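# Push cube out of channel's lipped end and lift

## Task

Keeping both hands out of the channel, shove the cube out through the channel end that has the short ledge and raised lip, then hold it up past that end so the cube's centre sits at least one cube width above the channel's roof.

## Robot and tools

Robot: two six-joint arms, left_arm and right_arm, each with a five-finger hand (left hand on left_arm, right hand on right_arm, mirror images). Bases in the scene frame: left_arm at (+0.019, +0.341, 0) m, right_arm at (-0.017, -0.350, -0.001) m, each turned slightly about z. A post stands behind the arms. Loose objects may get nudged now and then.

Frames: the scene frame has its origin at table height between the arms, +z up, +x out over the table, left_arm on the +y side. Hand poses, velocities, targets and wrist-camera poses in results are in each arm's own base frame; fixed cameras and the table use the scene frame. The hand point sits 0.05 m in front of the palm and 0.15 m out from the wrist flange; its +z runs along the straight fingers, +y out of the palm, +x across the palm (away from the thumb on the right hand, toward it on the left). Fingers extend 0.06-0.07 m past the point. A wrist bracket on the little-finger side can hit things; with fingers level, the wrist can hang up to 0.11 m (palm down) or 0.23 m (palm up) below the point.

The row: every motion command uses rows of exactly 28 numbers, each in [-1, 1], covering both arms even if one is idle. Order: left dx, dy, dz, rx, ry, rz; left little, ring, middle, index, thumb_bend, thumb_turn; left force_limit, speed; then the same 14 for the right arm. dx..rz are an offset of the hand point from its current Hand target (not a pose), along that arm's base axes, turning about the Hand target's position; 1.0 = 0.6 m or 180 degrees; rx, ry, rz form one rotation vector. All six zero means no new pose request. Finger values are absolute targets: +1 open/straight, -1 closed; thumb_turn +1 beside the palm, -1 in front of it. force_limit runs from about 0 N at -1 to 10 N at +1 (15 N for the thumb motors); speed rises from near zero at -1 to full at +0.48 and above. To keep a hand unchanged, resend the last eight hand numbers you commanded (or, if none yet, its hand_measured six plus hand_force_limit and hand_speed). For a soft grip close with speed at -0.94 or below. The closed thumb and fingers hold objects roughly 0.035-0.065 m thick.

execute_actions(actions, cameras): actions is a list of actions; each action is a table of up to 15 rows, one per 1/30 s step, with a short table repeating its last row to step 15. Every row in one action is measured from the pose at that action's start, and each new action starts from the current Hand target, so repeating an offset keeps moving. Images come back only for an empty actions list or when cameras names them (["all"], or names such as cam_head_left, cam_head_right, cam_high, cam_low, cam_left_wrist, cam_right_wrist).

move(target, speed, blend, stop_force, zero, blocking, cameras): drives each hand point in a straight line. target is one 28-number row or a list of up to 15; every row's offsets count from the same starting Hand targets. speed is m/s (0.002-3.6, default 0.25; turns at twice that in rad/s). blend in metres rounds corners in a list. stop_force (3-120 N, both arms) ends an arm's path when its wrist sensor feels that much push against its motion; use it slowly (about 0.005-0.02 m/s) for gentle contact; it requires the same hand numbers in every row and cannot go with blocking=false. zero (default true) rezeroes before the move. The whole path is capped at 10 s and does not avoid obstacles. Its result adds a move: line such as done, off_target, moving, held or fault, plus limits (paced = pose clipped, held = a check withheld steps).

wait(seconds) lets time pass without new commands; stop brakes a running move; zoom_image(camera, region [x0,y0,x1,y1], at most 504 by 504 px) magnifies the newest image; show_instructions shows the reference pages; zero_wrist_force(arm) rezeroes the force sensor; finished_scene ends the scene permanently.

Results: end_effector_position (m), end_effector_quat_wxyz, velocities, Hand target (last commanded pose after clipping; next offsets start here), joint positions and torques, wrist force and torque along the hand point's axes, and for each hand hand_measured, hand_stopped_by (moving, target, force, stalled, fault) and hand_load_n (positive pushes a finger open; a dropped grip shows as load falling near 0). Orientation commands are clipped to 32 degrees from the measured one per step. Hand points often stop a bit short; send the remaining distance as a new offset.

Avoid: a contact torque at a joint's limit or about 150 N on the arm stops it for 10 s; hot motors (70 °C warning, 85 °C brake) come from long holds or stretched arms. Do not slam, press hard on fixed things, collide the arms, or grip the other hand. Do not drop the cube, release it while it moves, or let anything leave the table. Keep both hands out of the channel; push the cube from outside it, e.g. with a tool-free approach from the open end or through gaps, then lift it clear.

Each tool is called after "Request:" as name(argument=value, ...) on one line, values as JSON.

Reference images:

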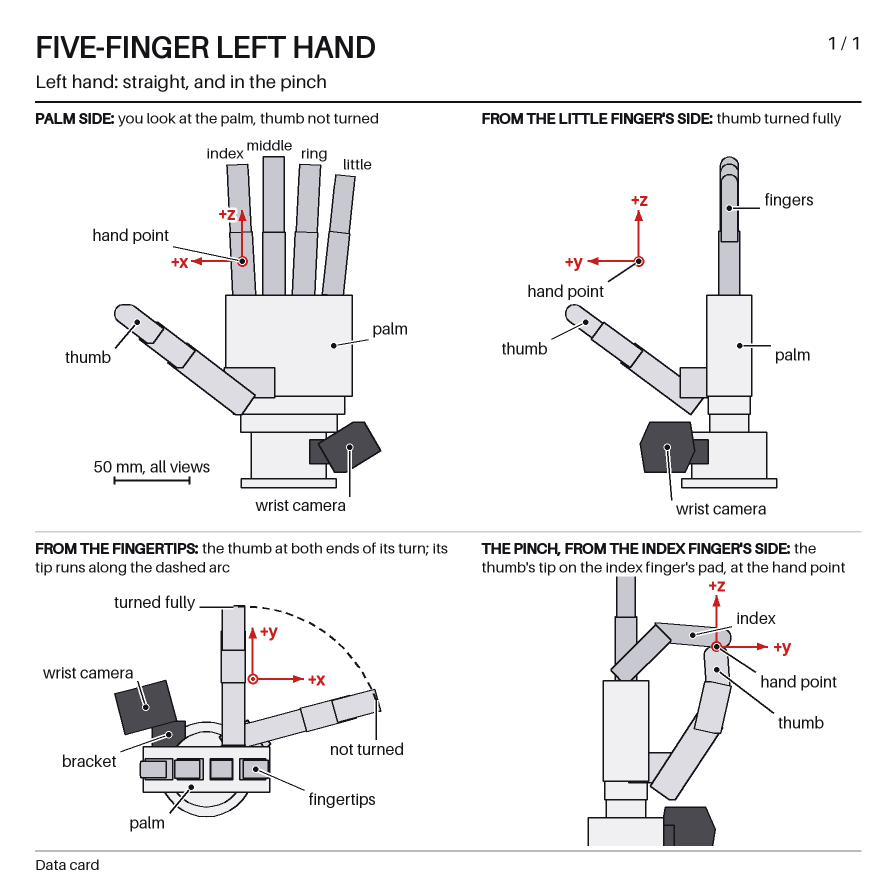

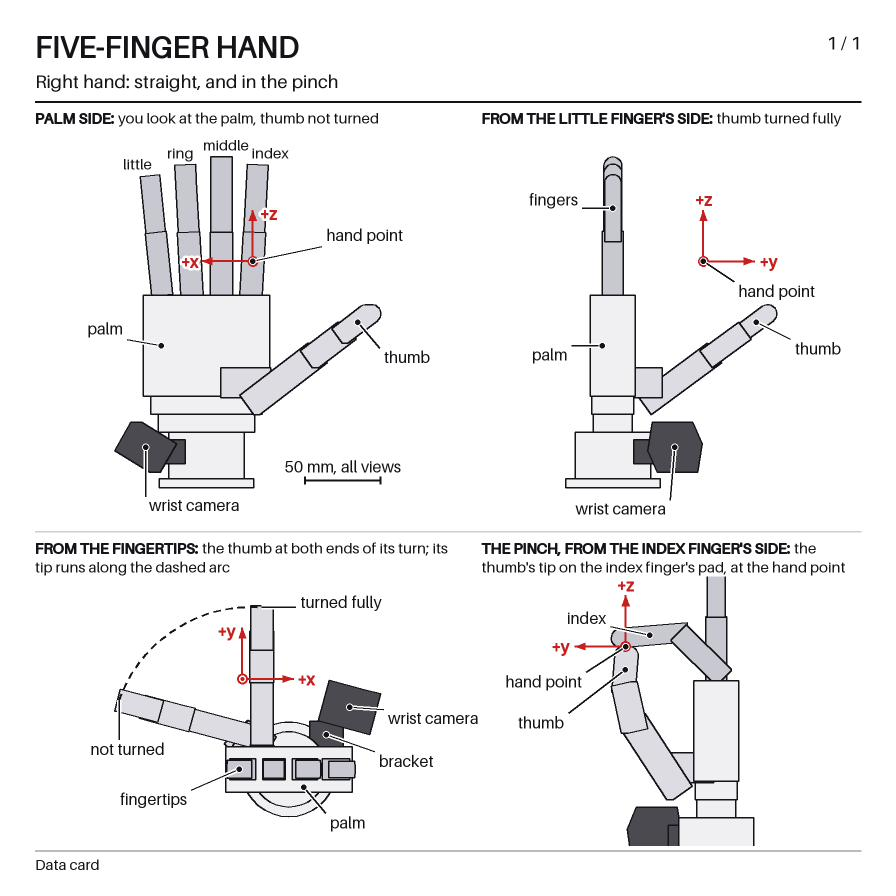

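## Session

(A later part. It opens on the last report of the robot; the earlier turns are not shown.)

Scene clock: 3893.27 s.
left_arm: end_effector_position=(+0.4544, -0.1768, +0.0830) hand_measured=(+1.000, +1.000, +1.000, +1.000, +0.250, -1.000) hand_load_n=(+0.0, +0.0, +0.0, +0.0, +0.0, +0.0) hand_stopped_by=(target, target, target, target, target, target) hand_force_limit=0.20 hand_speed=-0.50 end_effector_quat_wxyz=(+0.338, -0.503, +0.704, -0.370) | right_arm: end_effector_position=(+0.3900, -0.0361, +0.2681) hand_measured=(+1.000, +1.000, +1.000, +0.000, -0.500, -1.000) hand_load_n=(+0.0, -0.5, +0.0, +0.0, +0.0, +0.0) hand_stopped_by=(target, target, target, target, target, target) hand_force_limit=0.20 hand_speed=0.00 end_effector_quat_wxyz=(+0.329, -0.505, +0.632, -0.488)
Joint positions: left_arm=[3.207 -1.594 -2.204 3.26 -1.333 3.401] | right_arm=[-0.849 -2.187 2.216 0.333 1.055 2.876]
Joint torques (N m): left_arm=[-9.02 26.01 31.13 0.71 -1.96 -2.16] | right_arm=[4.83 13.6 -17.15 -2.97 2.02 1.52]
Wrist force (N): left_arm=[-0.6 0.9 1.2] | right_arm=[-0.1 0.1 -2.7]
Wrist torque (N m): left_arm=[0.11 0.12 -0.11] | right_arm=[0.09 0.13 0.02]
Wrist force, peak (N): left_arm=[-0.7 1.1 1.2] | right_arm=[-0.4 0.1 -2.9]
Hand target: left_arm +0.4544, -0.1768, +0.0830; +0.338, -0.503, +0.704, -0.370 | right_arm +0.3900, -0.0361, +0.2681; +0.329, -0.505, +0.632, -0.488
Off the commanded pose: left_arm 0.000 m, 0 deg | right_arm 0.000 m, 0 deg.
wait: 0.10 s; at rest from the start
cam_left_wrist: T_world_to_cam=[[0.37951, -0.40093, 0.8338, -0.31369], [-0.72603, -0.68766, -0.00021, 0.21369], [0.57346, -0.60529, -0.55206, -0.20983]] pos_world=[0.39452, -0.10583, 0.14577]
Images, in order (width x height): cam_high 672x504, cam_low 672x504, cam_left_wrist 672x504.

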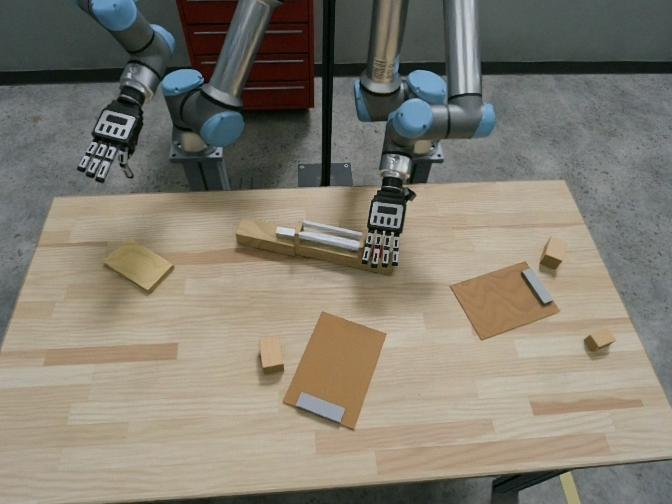

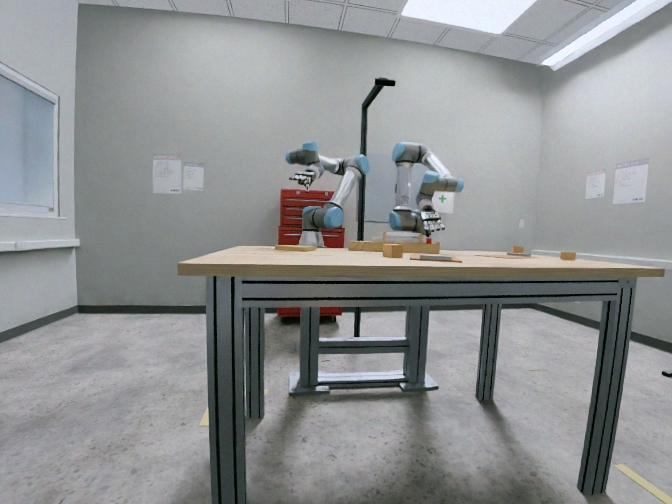

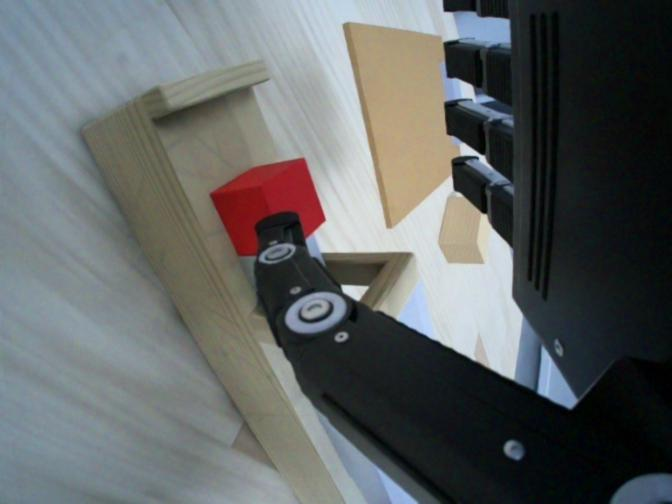

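Request:
move(target=[0.003375,0.005986,0,0,0,0,1,1,1,1,0.25,-1,0.2,-0.5,0,0,0,0,0,0,1,1,1,0,-0.5,-1,0.2,0.0], speed=0.03)

Request:
move(target=[0,0,-0.0333,0,0,0,1,1,1,1,0.25,-1,0.2,-0.5,0,0,0,0,0,0,1,1,1,0,-0.5,-1,0.2,0.0], speed=0.02, stop_force=5, cameras=["cam_low","cam_left_wrist","cam_high"])

Request:
zoom_image(camera="cam_low", region=[395, 215, 455, 255])

Request:
zoom_image(camera="cam_left_wrist", region=[120, 100, 440, 340])

Request:
zoom_image(camera="cam_high", region=[350, 225, 405, 275])

Scene clock: 3967.50 s.
left_arm: end_effector_position=(+0.4565, -0.1732, +0.0831) hand_measured=(+1.000, +1.000, +1.000, +1.000, +0.250, -1.000) hand_load_n=(+0.0, +0.0, +0.0, +0.0, +0.0, +0.0) hand_stopped_by=(target, target, target, target, target, target) hand_force_limit=0.20 hand_speed=-0.50 end_effector_quat_wxyz=(+0.338, -0.503, +0.704, -0.370) | right_arm: end_effector_position=(+0.3900, -0.0361, +0.2681) hand_measured=(+1.000, +1.000, +1.000, +0.000, -0.500, -1.000) hand_load_n=(+0.0, +0.0, -0.5, +0.0, +0.0, +0.0) hand_stopped_by=(target, target, target, target, target, target) hand_force_limit=0.20 hand_speed=0.00 end_effector_quat_wxyz=(+0.329, -0.505, +0.632, -0.488)
Joint positions: left_arm=[3.22 -1.596 -2.202 3.259 -1.322 3.408] | right_arm=[-0.849 -2.187 2.216 0.333 1.055 2.876]
Joint torques (N m): left_arm=[-7.1 13.88 19.78 -0.33 -1.95 -2.08] | right_arm=[6.31 12.97 -20.47 -3.12 2.1 1.42]
Wrist force (N): left_arm=[-0.8 0.7 0.8] | right_arm=[0.1 -0.3 -3.0]
Wrist torque (N m): left_arm=[0.10 0.14 -0.10] | right_arm=[0.03 0.10 0.01]
Wrist force, peak (N): left_arm=[-0.9 1.1 1.0] | right_arm=[-0.3 0.0 -3.0]
Hand target: left_arm +0.4565, -0.1732, +0.0830; +0.338, -0.503, +0.704, -0.370 | right_arm +0.3900, -0.0361, +0.2681; +0.329, -0.505, +0.632, -0.488
Off the commanded pose: left_arm 0.000 m, 0 deg | right_arm 0.000 m, 0 deg.
move: done

Scene clock: 3969.63 s.
left_arm: end_effector_position=(+0.4565, -0.1732, +0.0630) hand_measured=(+1.000, +1.000, +1.000, +1.000, +0.250, -1.000) hand_load_n=(+0.0, +0.0, +0.5, +0.0, +0.0, +0.0) hand_stopped_by=(target, target, target, target, target, target) hand_force_limit=0.20 hand_speed=-0.50 end_effector_quat_wxyz=(+0.338, -0.503, +0.704, -0.370) | right_arm: end_effector_position=(+0.3900, -0.0361, +0.2681) hand_measured=(+1.000, +1.000, +1.000, +0.000, -0.500, -1.000) hand_load_n=(+0.0, +0.0, +0.0, +0.0, +0.0, +0.0) hand_stopped_by=(target, target, target, target, target, target) hand_force_limit=0.20 hand_speed=0.00 end_effector_quat_wxyz=(+0.329, -0.505, +0.632, -0.488)
Joint positions: left_arm=[3.22 -1.633 -2.228 3.323 -1.322 3.408] | right_arm=[-0.849 -2.187 2.216 0.333 1.055 2.876]
Joint torques (N m): left_arm=[-8.07 25.77 31.41 -1.88 -1.98 -1.87] | right_arm=[6.42 12.5 -23.14 -2.91 1.99 1.21]
Wrist force (N): left_arm=[-0.5 0.7 1.0] | right_arm=[0.0 -0.1 -2.6]
Wrist torque (N m): left_arm=[0.08 0.10 -0.08] | right_arm=[0.05 0.11 0.02]
Wrist force, peak (N): left_arm=[-0.6 1.2 1.3] | right_arm=[-0.3 -0.2 -3.0]
Hand target: left_arm +0.4565, -0.1732, +0.0630; +0.338, -0.503, +0.704, -0.370 | right_arm +0.3900, -0.0361, +0.2681; +0.329, -0.505, +0.632, -0.488
Off the commanded pose: left_arm 0.000 m, 0 deg | right_arm 0.000 m, 0 deg.
move: done
cam_left_wrist: T_world_to_cam=[[0.37951, -0.40093, 0.8338, -0.29642], [-0.72603, -0.68766, -0.00021, 0.21761], [0.57346, -0.60529, -0.55206, -0.21978]] pos_world=[0.39652, -0.10223, 0.12587]
Images, in order (width x height): cam_high 672x504, cam_low 672x504, cam_left_wrist 672x504.

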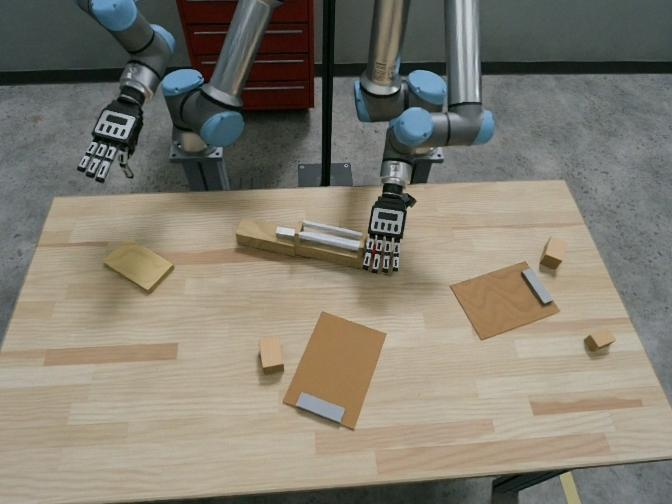

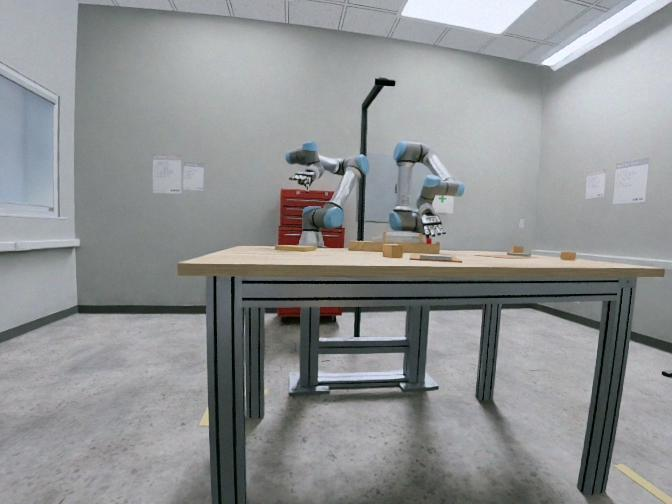

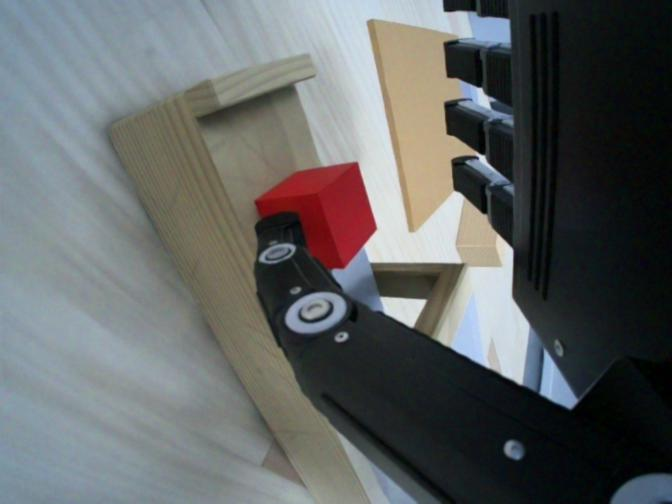

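Scaled by 8.400 from the camera's image (finer frame: 960x720).

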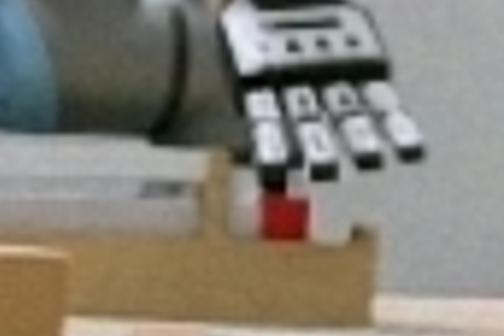

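Scaled by 1.575 from the camera's image (finer frame: 960x720).

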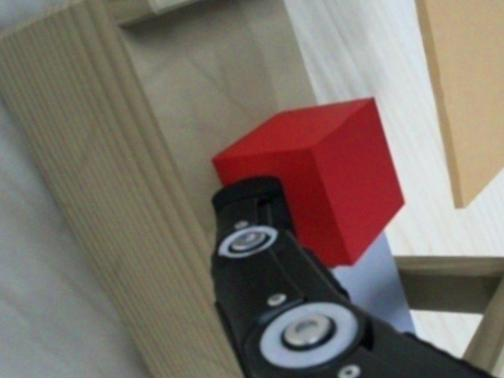

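Scaled by 9.164 from the camera's image (finer frame: 960x720).

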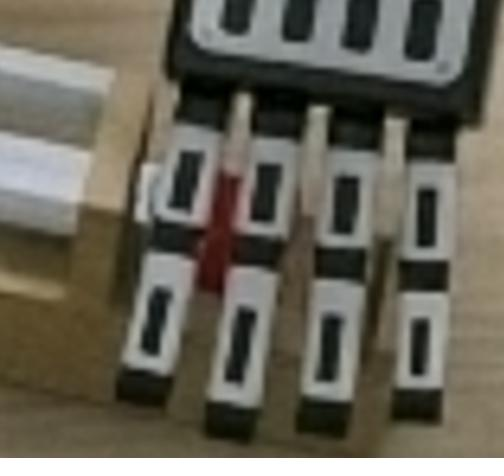

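Request:
move(target=[0,0,0,0,0,0,1,1,0.4,0.4,0.25,-1,0.2,-0.5,0,0,0,0,0,0,1,1,1,0,-0.5,-1,0.2,0.0], cameras=["cam_low","cam_left_wrist","cam_high"])

Request:
zoom_image(camera="cam_low", region=[395, 215, 455, 255])

Request:
zoom_image(camera="cam_high", region=[350, 225, 405, 275])

Scene clock: 4011.87 s.
left_arm: end_effector_position=(+0.4565, -0.1732, +0.0630) hand_measured=(+1.000, +1.000, +0.400, +0.400, +0.250, -1.000) hand_load_n=(+0.0, +0.0, +0.0, +0.0, +0.0, +0.0) hand_stopped_by=(target, target, target, target, target, target) hand_force_limit=0.20 hand_speed=-0.50 end_effector_quat_wxyz=(+0.338, -0.503, +0.704, -0.370) | right_arm: end_effector_position=(+0.3900, -0.0361, +0.2681) hand_measured=(+1.000, +1.000, +1.000, +0.000, -0.500, -1.000) hand_load_n=(+0.0, -0.5, -0.5, +0.0, +0.5, +0.0) hand_stopped_by=(target, target, target, target, target, target) hand_force_limit=0.20 hand_speed=0.00 end_effector_quat_wxyz=(+0.329, -0.505, +0.632, -0.488)
Joint positions: left_arm=[3.22 -1.633 -2.228 3.323 -1.322 3.408] | right_arm=[-0.849 -2.187 2.216 0.333 1.055 2.876]
Joint torques (N m): left_arm=[-7.39 26 30.09 -1.45 -1.93 -1.6] | right_arm=[4.47 11.96 -27.08 -2.99 2.15 1.4]
Wrist force (N): left_arm=[-0.6 0.8 0.9] | right_arm=[0.0 -0.2 -2.8]
Wrist torque (N m): left_arm=[0.11 0.11 -0.09] | right_arm=[0.03 0.11 0.02]
Wrist force, peak (N): left_arm=[-0.6 1.2 1.1] | right_arm=[-0.3 -0.3 -3.2]
Hand target: left_arm +0.4565, -0.1732, +0.0630; +0.338, -0.503, +0.704, -0.370 | right_arm +0.3900, -0.0361, +0.2681; +0.329, -0.505, +0.632, -0.488
Off the commanded pose: left_arm 0.000 m, 0 deg | right_arm 0.000 m, 0 deg.
move: done
cam_left_wrist: T_world_to_cam=[[0.37951, -0.40093, 0.8338, -0.29646], [-0.72603, -0.68766, -0.00021, 0.21768], [0.57346, -0.60529, -0.55206, -0.21984]] pos_world=[0.39662, -0.10223, 0.12587]
Images, in order (width x height): cam_high 672x504, cam_low 672x504, cam_left_wrist 672x504.

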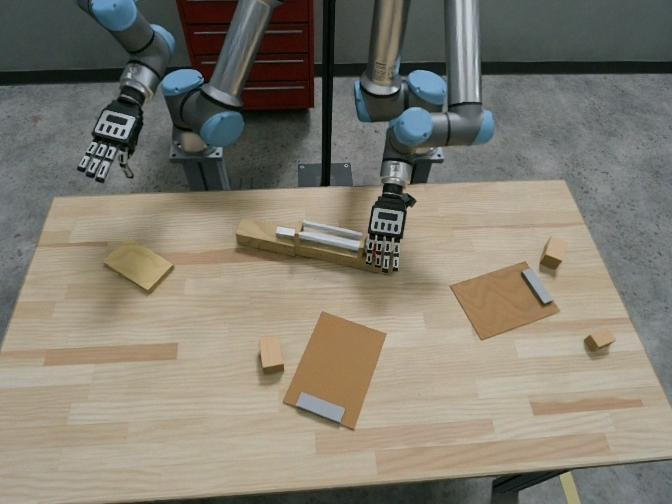

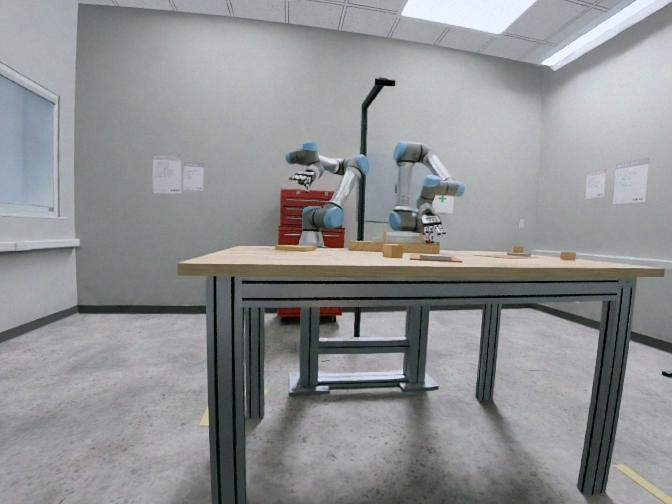

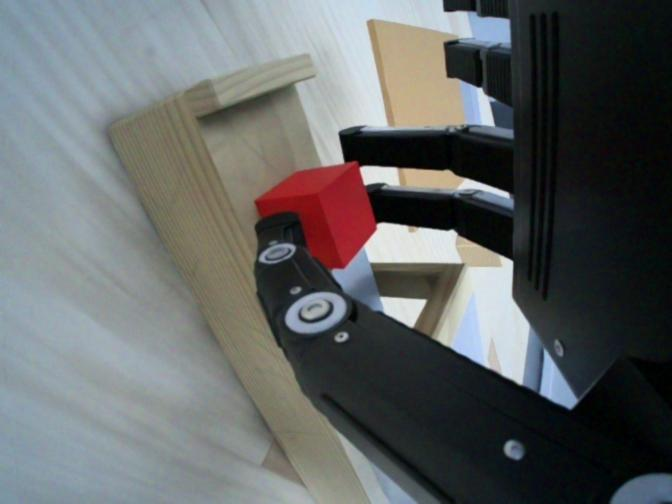

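Scaled by 8.400 from the camera's image (finer frame: 960x720).

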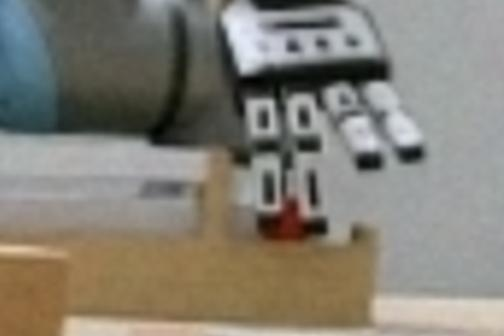

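Scaled by 9.164 from the camera's image (finer frame: 960x720).

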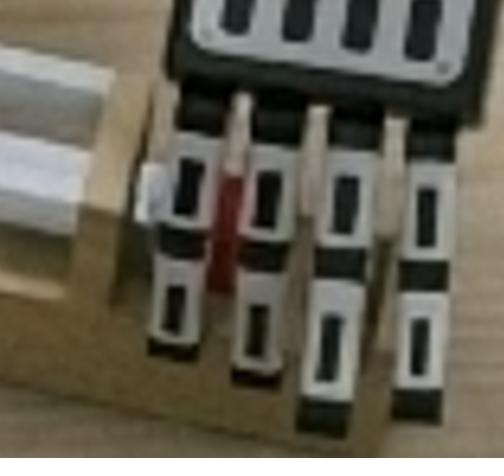

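Request:
move(target=[0,0,0,0,0,0,1,1,-0.3,-0.3,0.25,-1,0.2,-0.85,0,0,0,0,0,0,1,1,1,0,-0.5,-1,0.2,0.0], cameras=["cam_low","cam_left_wrist","cam_high"])

Request:
zoom_image(camera="cam_low", region=[395, 215, 455, 255])

Request:
zoom_image(camera="cam_left_wrist", region=[120, 100, 440, 340])

Request:
zoom_image(camera="cam_high", region=[350, 225, 405, 275])

Scene clock: 4027.27 s.
left_arm: end_effector_position=(+0.4565, -0.1732, +0.0631) hand_measured=(+1.000, +1.000, +0.182, +0.014, +0.250, -1.000) hand_load_n=(+0.0, +0.0, +6.0, +7.5, +2.0, -0.5) hand_stopped_by=(target, target, force, force, target, target) hand_force_limit=0.20 hand_speed=-0.85 end_effector_quat_wxyz=(+0.338, -0.503, +0.704, -0.370) | right_arm: end_effector_position=(+0.3900, -0.0361, +0.2681) hand_measured=(+1.000, +1.000, +1.000, +0.000, -0.500, -1.000) hand_load_n=(+0.0, -0.5, +0.0, +0.0, +0.0, +0.0) hand_stopped_by=(target, target, target, target, target, target) hand_force_limit=0.20 hand_speed=0.00 end_effector_quat_wxyz=(+0.329, -0.505, +0.632, -0.488)
Joint positions: left_arm=[3.22 -1.633 -2.228 3.323 -1.322 3.408] | right_arm=[-0.849 -2.187 2.216 0.333 1.055 2.876]
Joint torques (N m): left_arm=[-4.8 16.39 21.3 -4.66 -1.37 -0.99] | right_arm=[5.54 11.04 -25.81 -3.21 2.09 1.37]
Wrist force (N): left_arm=[-2.7 -12.7 3.4] | right_arm=[0.0 -0.1 -2.8]
Wrist torque (N m): left_arm=[-0.27 0.27 0.10] | right_arm=[0.06 0.12 0.01]
Wrist force, peak (N): left_arm=[-2.1 -13.3 3.3] | right_arm=[-0.1 0.1 -3.1]
Hand target: left_arm +0.4565, -0.1732, +0.0630; +0.338, -0.503, +0.704, -0.370 | right_arm +0.3900, -0.0361, +0.2681; +0.329, -0.505, +0.632, -0.488
Off the commanded pose: left_arm 0.000 m, 0 deg | right_arm 0.000 m, 0 deg.
move: done
cam_left_wrist: T_world_to_cam=[[0.37942, -0.40097, 0.83382, -0.29643], [-0.72602, -0.68767, -0.00032, 0.21769], [0.57352, -0.60526, -0.55203, -0.21987]] pos_world=[0.39662, -0.10223, 0.12587]
Images, in order (width x height): cam_high 672x504, cam_low 672x504, cam_left_wrist 672x504.

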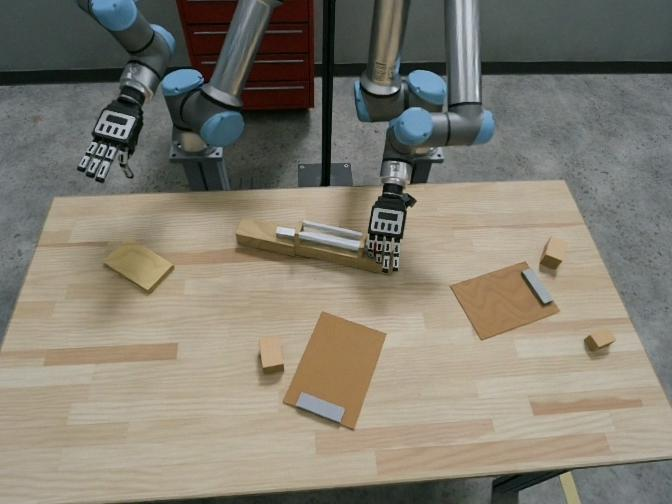

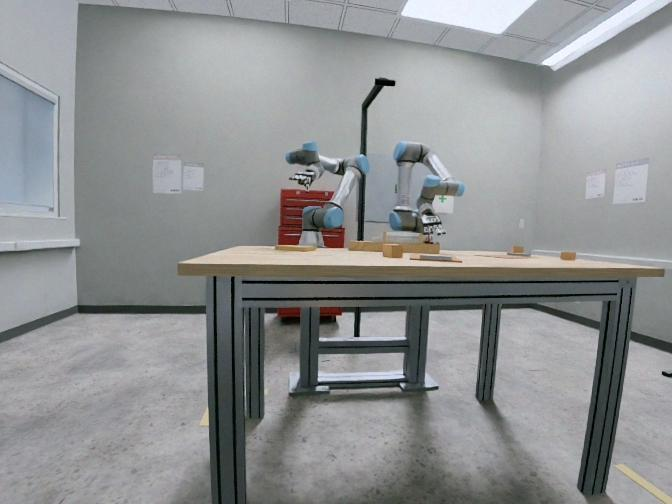

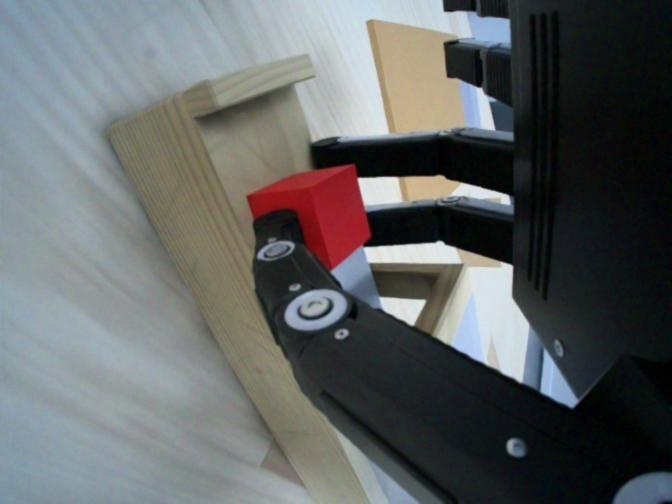

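Scaled by 8.400 from the camera's image (finer frame: 960x720).

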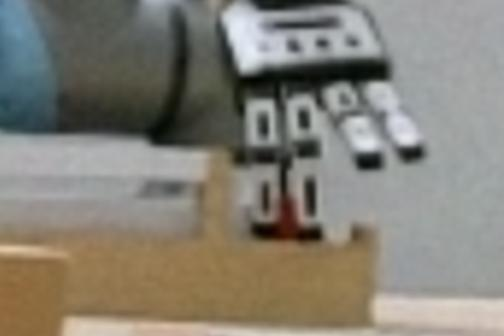

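Scaled by 1.575 from the camera's image (finer frame: 960x720).

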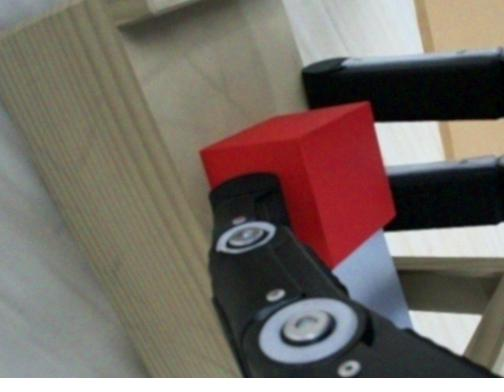

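Scaled by 9.164 from the camera's image (finer frame: 960x720).

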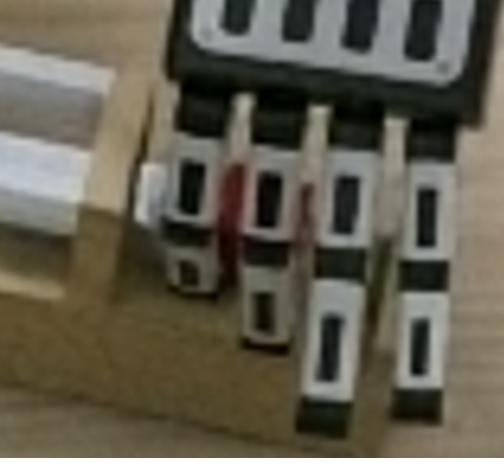

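Request:
move(target=[0,0,0.0025,0,0,0,1,1,-0.3,-0.3,0.25,-1,0.2,-0.85,0,0,0,0,0,0,1,1,1,0,-0.5,-1,0.2,0.0], speed=0.01, cameras=["cam_left_wrist"])

Request:
zoom_image(camera="cam_left_wrist", region=[120, 100, 440, 340])

Scene clock: 4108.67 s.
left_arm: end_effector_position=(+0.4564, -0.1732, +0.0645) hand_measured=(+1.000, +1.000, +0.180, +0.014, +0.250, -1.000) hand_load_n=(+0.0, +0.0, +0.0, +7.0, +3.0, -0.5) hand_stopped_by=(target, target, force, force, target, target) hand_force_limit=0.20 hand_speed=-0.85 end_effector_quat_wxyz=(+0.338, -0.503, +0.704, -0.370) | right_arm: end_effector_position=(+0.3900, -0.0361, +0.2681) hand_measured=(+1.000, +1.000, +1.000, +0.000, -0.500, -1.000) hand_load_n=(+0.0, +0.0, +0.0, +0.0, +0.0, +0.0) hand_stopped_by=(target, target, target, target, target, target) hand_force_limit=0.20 hand_speed=0.00 end_effector_quat_wxyz=(+0.329, -0.505, +0.632, -0.488)
Joint positions: left_arm=[3.22 -1.63 -2.226 3.318 -1.322 3.408] | right_arm=[-0.849 -2.187 2.216 0.333 1.055 2.876]
Joint torques (N m): left_arm=[-3.21 14.54 30.32 0.67 -1.14 -0.39] | right_arm=[5.84 10.05 -26.23 -2.85 2.17 1.46]
Wrist force (N): left_arm=[-1.1 0.7 3.8] | right_arm=[0.0 0.0 -2.4]
Wrist torque (N m): left_arm=[0.11 0.10 -0.10] | right_arm=[0.04 0.11 0.02]
Wrist force, peak (N): left_arm=[-3.5 -13.9 3.9] | right_arm=[0.2 -0.2 -3.2]
Hand target: left_arm +0.4565, -0.1732, +0.0645; +0.338, -0.503, +0.704, -0.370 | right_arm +0.3900, -0.0361, +0.2681; +0.329, -0.505, +0.632, -0.488
Off the commanded pose: left_arm 0.000 m, 0 deg | right_arm 0.000 m, 0 deg.
move: done
cam_left_wrist: T_world_to_cam=[[0.37955, -0.40098, 0.83376, -0.29768], [-0.72603, -0.68766, -0.00021, 0.21761], [0.57342, -0.60526, -0.55213, -0.21893]] pos_world=[0.39652, -0.10223, 0.12737]

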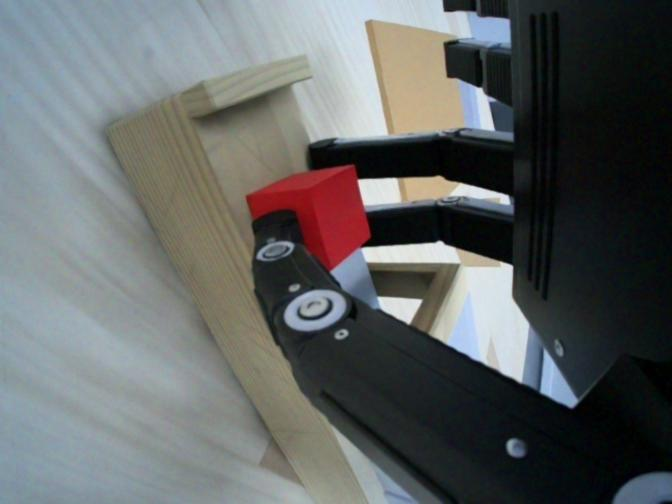

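Scaled by 1.575 from the camera's image (finer frame: 960x720).

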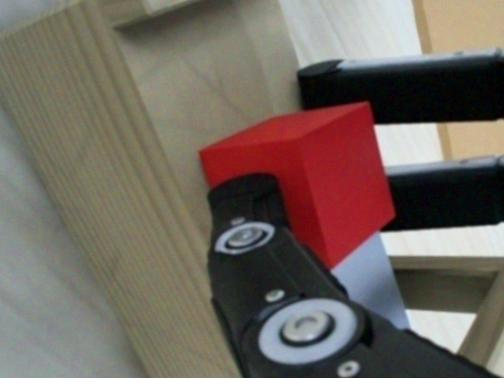

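Request:
move(target=[0,0,0,0,0,0,1,1,0.32,0.3,0.25,-1,0.2,-0.8,0,0,0,0,0,0,1,1,1,0,-0.5,-1,0.2,0.0])

Request:
move(target=[-0.000663,-0.00241,0.00583,0,0,0,1,1,0.32,0.3,0.25,-1,0.2,-0.8,0,0,0,0,0,0,1,1,1,0,-0.5,-1,0.2,0.0], speed=0.01)

Request:
move(target=[0,0,0,0,0,0,1,1,0.04,0.15,0.25,-1,0.2,-0.8,0,0,0,0,0,0,1,1,1,0,-0.5,-1,0.2,0.0], cameras=["cam_low","cam_left_wrist","cam_high"])

Request:
zoom_image(camera="cam_low", region=[395, 215, 455, 255])

Request:
zoom_image(camera="cam_left_wrist", region=[120, 100, 440, 340])

Request:
zoom_image(camera="cam_high", region=[350, 225, 405, 275])

Scene clock: 4153.97 s.
left_arm: end_effector_position=(+0.4565, -0.1732, +0.0645) hand_measured=(+1.000, +1.000, +0.320, +0.300, +0.250, -1.000) hand_load_n=(+0.0, -0.5, +0.0, +0.0, +0.0, +0.0) hand_stopped_by=(target, target, target, target, target, target) hand_force_limit=0.20 hand_speed=-0.80 end_effector_quat_wxyz=(+0.338, -0.503, +0.704, -0.370) | right_arm: end_effector_position=(+0.3900, -0.0361, +0.2681) hand_measured=(+1.000, +1.000, +1.000, +0.000, -0.500, -1.000) hand_load_n=(+0.0, +0.0, +0.0, +0.0, +0.0, +0.0) hand_stopped_by=(target, target, target, target, target, target) hand_force_limit=0.20 hand_speed=0.00 end_effector_quat_wxyz=(+0.329, -0.505, +0.632, -0.488)
Joint positions: left_arm=[3.22 -1.63 -2.226 3.318 -1.322 3.408] | right_arm=[-0.849 -2.187 2.216 0.333 1.055 2.876]
Joint torques (N m): left_arm=[-1.64 8.79 30.18 0.65 -0.87 -0.08] | right_arm=[5.49 10.69 -24.87 -2.89 2.36 1.35]
Wrist force (N): left_arm=[-0.6 1.2 0.9] | right_arm=[-0.3 -0.1 -2.9]
Wrist torque (N m): left_arm=[0.19 0.08 -0.10] | right_arm=[0.06 0.16 0.00]
Wrist force, peak (N): left_arm=[-1.1 1.2 3.9] | right_arm=[0.0 0.2 -3.0]
Hand target: left_arm +0.4565, -0.1732, +0.0645; +0.338, -0.503, +0.704, -0.370 | right_arm +0.3900, -0.0361, +0.2681; +0.329, -0.505, +0.632, -0.488
Off the commanded pose: left_arm 0.000 m, 0 deg | right_arm 0.000 m, 0 deg.
move: done

Scene clock: 4154.57 s.
left_arm: end_effector_position=(+0.4561, -0.1747, +0.0681) hand_measured=(+1.000, +1.000, +0.320, +0.300, +0.250, -1.000) hand_load_n=(+0.0, +0.0, +0.0, +0.0, +0.0, +0.0) hand_stopped_by=(target, target, target, target, target, target) hand_force_limit=0.20 hand_speed=-0.80 end_effector_quat_wxyz=(+0.338, -0.503, +0.704, -0.370) | right_arm: end_effector_position=(+0.3900, -0.0361, +0.2681) hand_measured=(+1.000, +1.000, +1.000, +0.000, -0.500, -1.000) hand_load_n=(+0.0, +0.0, +0.0, +0.0, +0.5, +0.0) hand_stopped_by=(target, target, target, target, target, target) hand_force_limit=0.20 hand_speed=0.00 end_effector_quat_wxyz=(+0.329, -0.505, +0.632, -0.488)
Joint positions: left_arm=[3.215 -1.624 -2.221 3.307 -1.327 3.405] | right_arm=[-0.849 -2.187 2.216 0.333 1.055 2.876]
Joint torques (N m): left_arm=[1.09 15.3 24.8 0.73 -1.05 -1.34] | right_arm=[5.78 10.14 -25.53 -2.81 1.96 1.53]
Wrist force (N): left_arm=[-0.2 0.9 1.0] | right_arm=[-0.5 0.1 -2.7]
Wrist torque (N m): left_arm=[0.14 0.03 -0.02] | right_arm=[0.07 0.20 -0.01]
Wrist force, peak (N): left_arm=[-0.4 1.4 0.8] | right_arm=[-0.1 -0.4 -3.0]
Hand target: left_arm +0.4561, -0.1746, +0.0680; +0.338, -0.503, +0.704, -0.370 | right_arm +0.3900, -0.0361, +0.2681; +0.329, -0.505, +0.632, -0.488
Off the commanded pose: left_arm 0.000 m, 0 deg | right_arm 0.000 m, 0 deg.
move: done

Scene clock: 4155.33 s.
left_arm: end_effector_position=(+0.4561, -0.1746, +0.0681) hand_measured=(+1.000, +1.000, +0.042, +0.150, +0.250, -1.000) hand_load_n=(+0.0, +0.0, +5.5, +0.0, +2.5, +0.5) hand_stopped_by=(target, target, target, target, target, target) hand_force_limit=0.20 hand_speed=-0.80 end_effector_quat_wxyz=(+0.338, -0.503, +0.704, -0.370) | right_arm: end_effector_position=(+0.3900, -0.0361, +0.2681) hand_measured=(+1.000, +1.000, +1.000, +0.000, -0.500, -1.000) hand_load_n=(+0.0, -0.5, +0.0, +0.0, +0.0, +0.0) hand_stopped_by=(target, target, target, target, target, target) hand_force_limit=0.20 hand_speed=0.00 end_effector_quat_wxyz=(+0.329, -0.505, +0.632, -0.488)
Joint positions: left_arm=[3.215 -1.624 -2.221 3.307 -1.326 3.405] | right_arm=[-0.849 -2.187 2.216 0.333 1.055 2.876]
Joint torques (N m): left_arm=[9.67 8.2 3.5 0.78 2.15 2.03] | right_arm=[5.44 10.2 -25.18 -2.84 2.22 1.41]
Wrist force (N): left_arm=[-0.2 -0.1 0.4] | right_arm=[0.1 -0.1 -2.7]
Wrist torque (N m): left_arm=[0.11 0.02 0.00] | right_arm=[0.05 0.11 0.02]
Wrist force, peak (N): left_arm=[-0.3 1.3 1.1] | right_arm=[-0.2 0.2 -3.1]
Hand target: left_arm +0.4561, -0.1746, +0.0680; +0.338, -0.503, +0.704, -0.370 | right_arm +0.3900, -0.0361, +0.2681; +0.329, -0.505, +0.632, -0.488
Off the commanded pose: left_arm 0.000 m, 0 deg | right_arm 0.000 m, 0 deg.
move: done
cam_left_wrist: T_world_to_cam=[[0.37945, -0.40099, 0.8338, -0.30102], [-0.72606, -0.68763, -0.00028, 0.21646], [0.57346, -0.60529, -0.55206, -0.2177]] pos_world=[0.39622, -0.10363, 0.13087]
Images, in order (width x height): cam_high 672x504, cam_low 672x504, cam_left_wrist 672x504.

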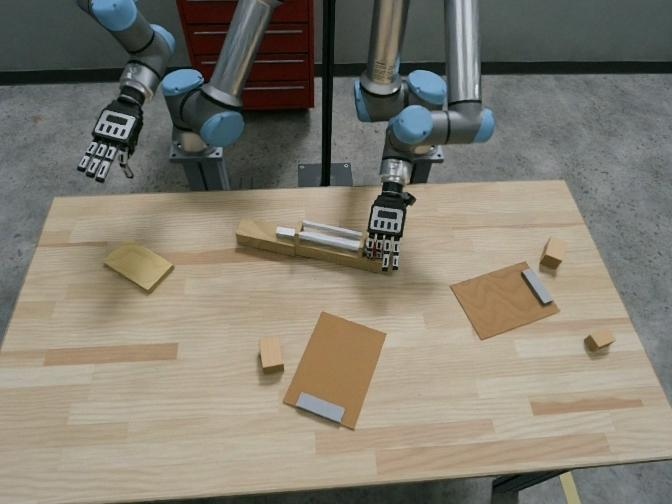

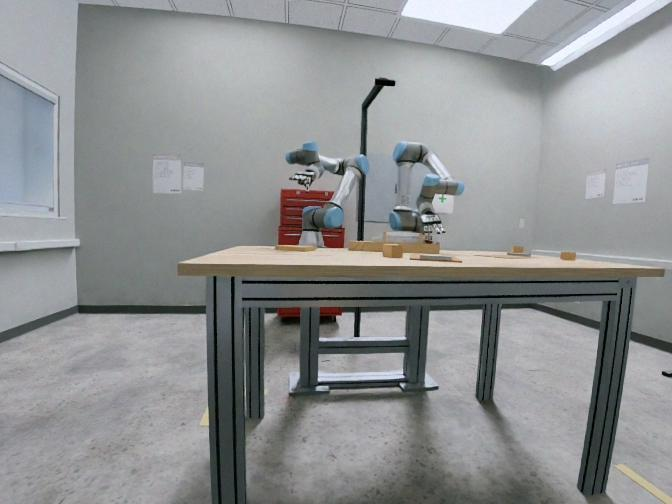

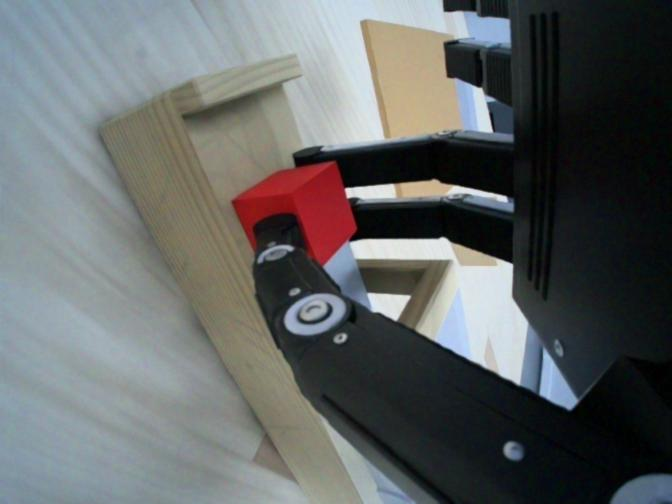

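Scaled by 8.400 from the camera's image (finer frame: 960x720).

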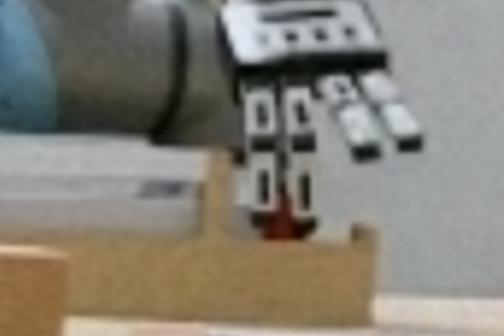

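Scaled by 1.575 from the camera's image (finer frame: 960x720).

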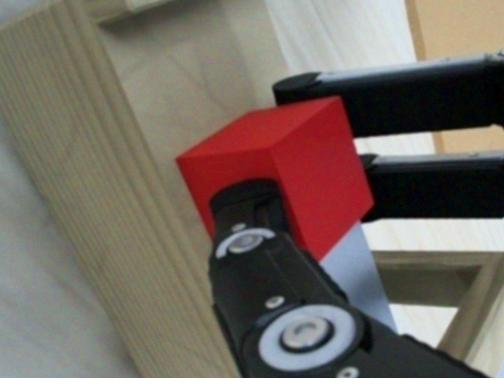

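Scaled by 9.164 from the camera's image (finer frame: 960x720).

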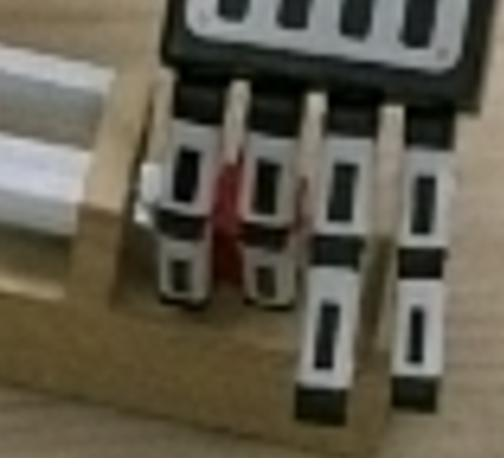

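Request:
move(target=[0,0,0,0,0,0,1,1,-0.3,-0.3,0.25,-1,0.2,-0.85,0,0,0,0,0,0,1,1,1,0,-0.5,-1,0.2,0.0], cameras=["cam_low","cam_left_wrist","cam_high"])

Request:
zoom_image(camera="cam_low", region=[395, 215, 455, 255])

Request:
zoom_image(camera="cam_left_wrist", region=[120, 100, 440, 340])

Request:
zoom_image(camera="cam_high", region=[350, 225, 405, 275])

Scene clock: 4166.97 s.
left_arm: end_effector_position=(+0.4561, -0.1746, +0.0680) hand_measured=(+1.000, +1.000, +0.032, +0.014, +0.250, -1.000) hand_load_n=(+0.0, +0.0, +6.5, +7.0, +4.0, +0.5) hand_stopped_by=(target, target, force, force, target, target) hand_force_limit=0.20 hand_speed=-0.85 end_effector_quat_wxyz=(+0.338, -0.503, +0.704, -0.370) | right_arm: end_effector_position=(+0.3900, -0.0361, +0.2681) hand_measured=(+1.000, +1.000, +1.000, +0.000, -0.500, -1.000) hand_load_n=(-0.5, +0.0, +0.0, +0.0, +0.0, +0.0) hand_stopped_by=(target, target, target, target, target, target) hand_force_limit=0.20 hand_speed=0.00 end_effector_quat_wxyz=(+0.329, -0.505, +0.632, -0.488)
Joint positions: left_arm=[3.215 -1.624 -2.222 3.307 -1.326 3.405] | right_arm=[-0.849 -2.187 2.216 0.333 1.055 2.876]
Joint torques (N m): left_arm=[9.44 9.53 5.55 -1.5 1.95 1.73] | right_arm=[4.95 9.58 -25.37 -2.86 2.06 1.36]
Wrist force (N): left_arm=[-0.5 -3.6 2.3] | right_arm=[-0.5 0.2 -2.6]
Wrist torque (N m): left_arm=[-0.17 0.08 0.02] | right_arm=[0.08 0.20 -0.01]
Wrist force, peak (N): left_arm=[-0.5 -3.6 2.3] | right_arm=[-0.2 -0.2 -3.0]
Hand target: left_arm +0.4561, -0.1746, +0.0680; +0.338, -0.503, +0.704, -0.370 | right_arm +0.3900, -0.0361, +0.2681; +0.329, -0.505, +0.632, -0.488
Off the commanded pose: left_arm 0.000 m, 0 deg | right_arm 0.000 m, 0 deg.
move: done
cam_left_wrist: T_world_to_cam=[[0.37955, -0.40098, 0.83376, -0.30101], [-0.72603, -0.68766, -0.00021, 0.21636], [0.57342, -0.60526, -0.55213, -0.21761]] pos_world=[0.39612, -0.10363, 0.13087]
Images, in order (width x height): cam_high 672x504, cam_low 672x504, cam_left_wrist 672x504.

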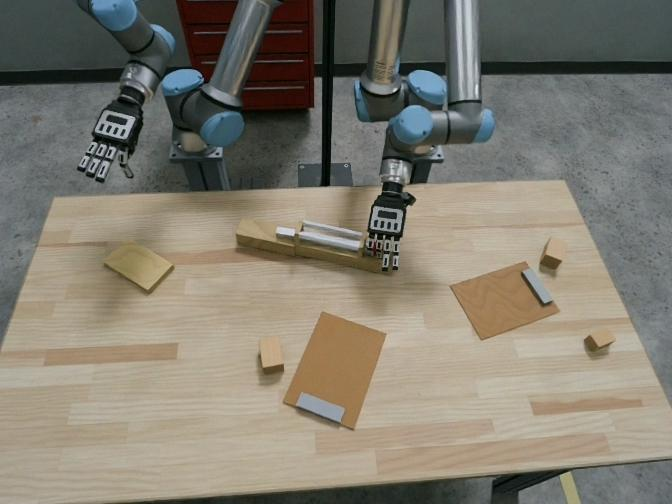

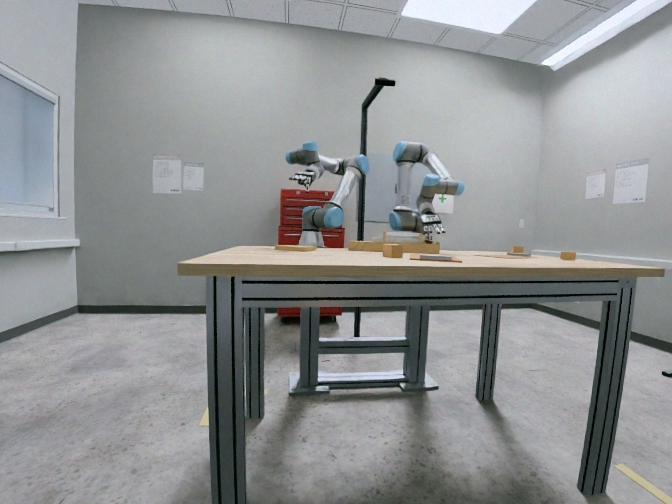

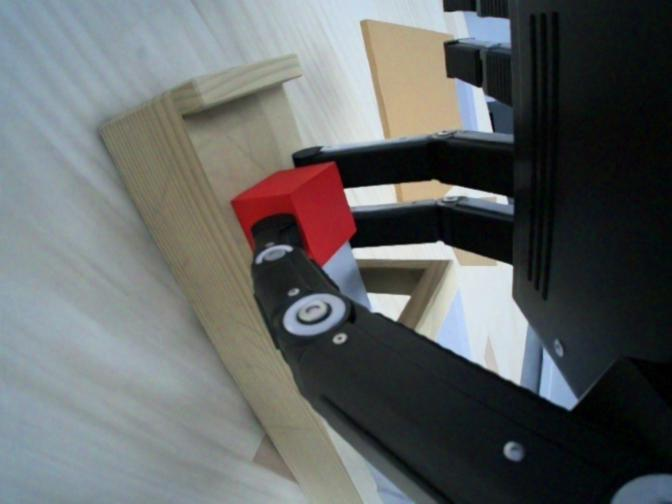

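Scaled by 8.400 from the camera's image (finer frame: 960x720).

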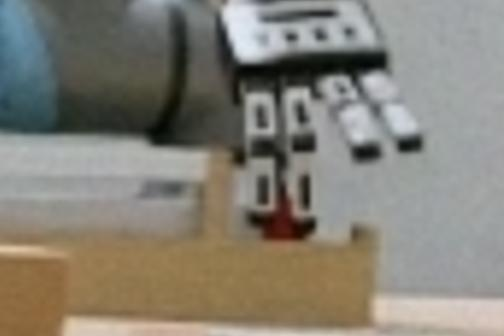

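Scaled by 1.575 from the camera's image (finer frame: 960x720).

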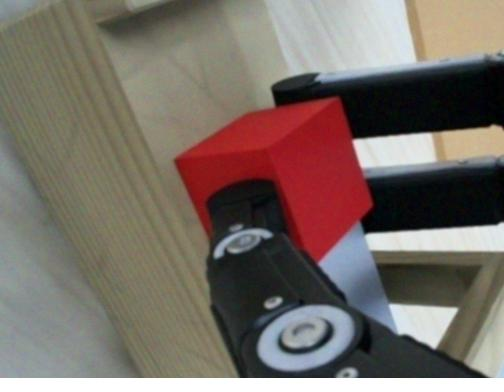

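Scaled by 9.164 from the camera's image (finer frame: 960x720).

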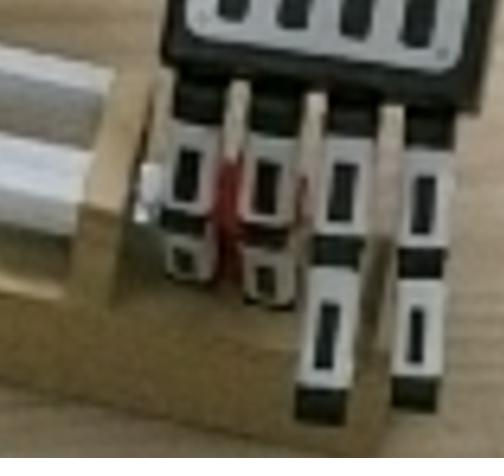

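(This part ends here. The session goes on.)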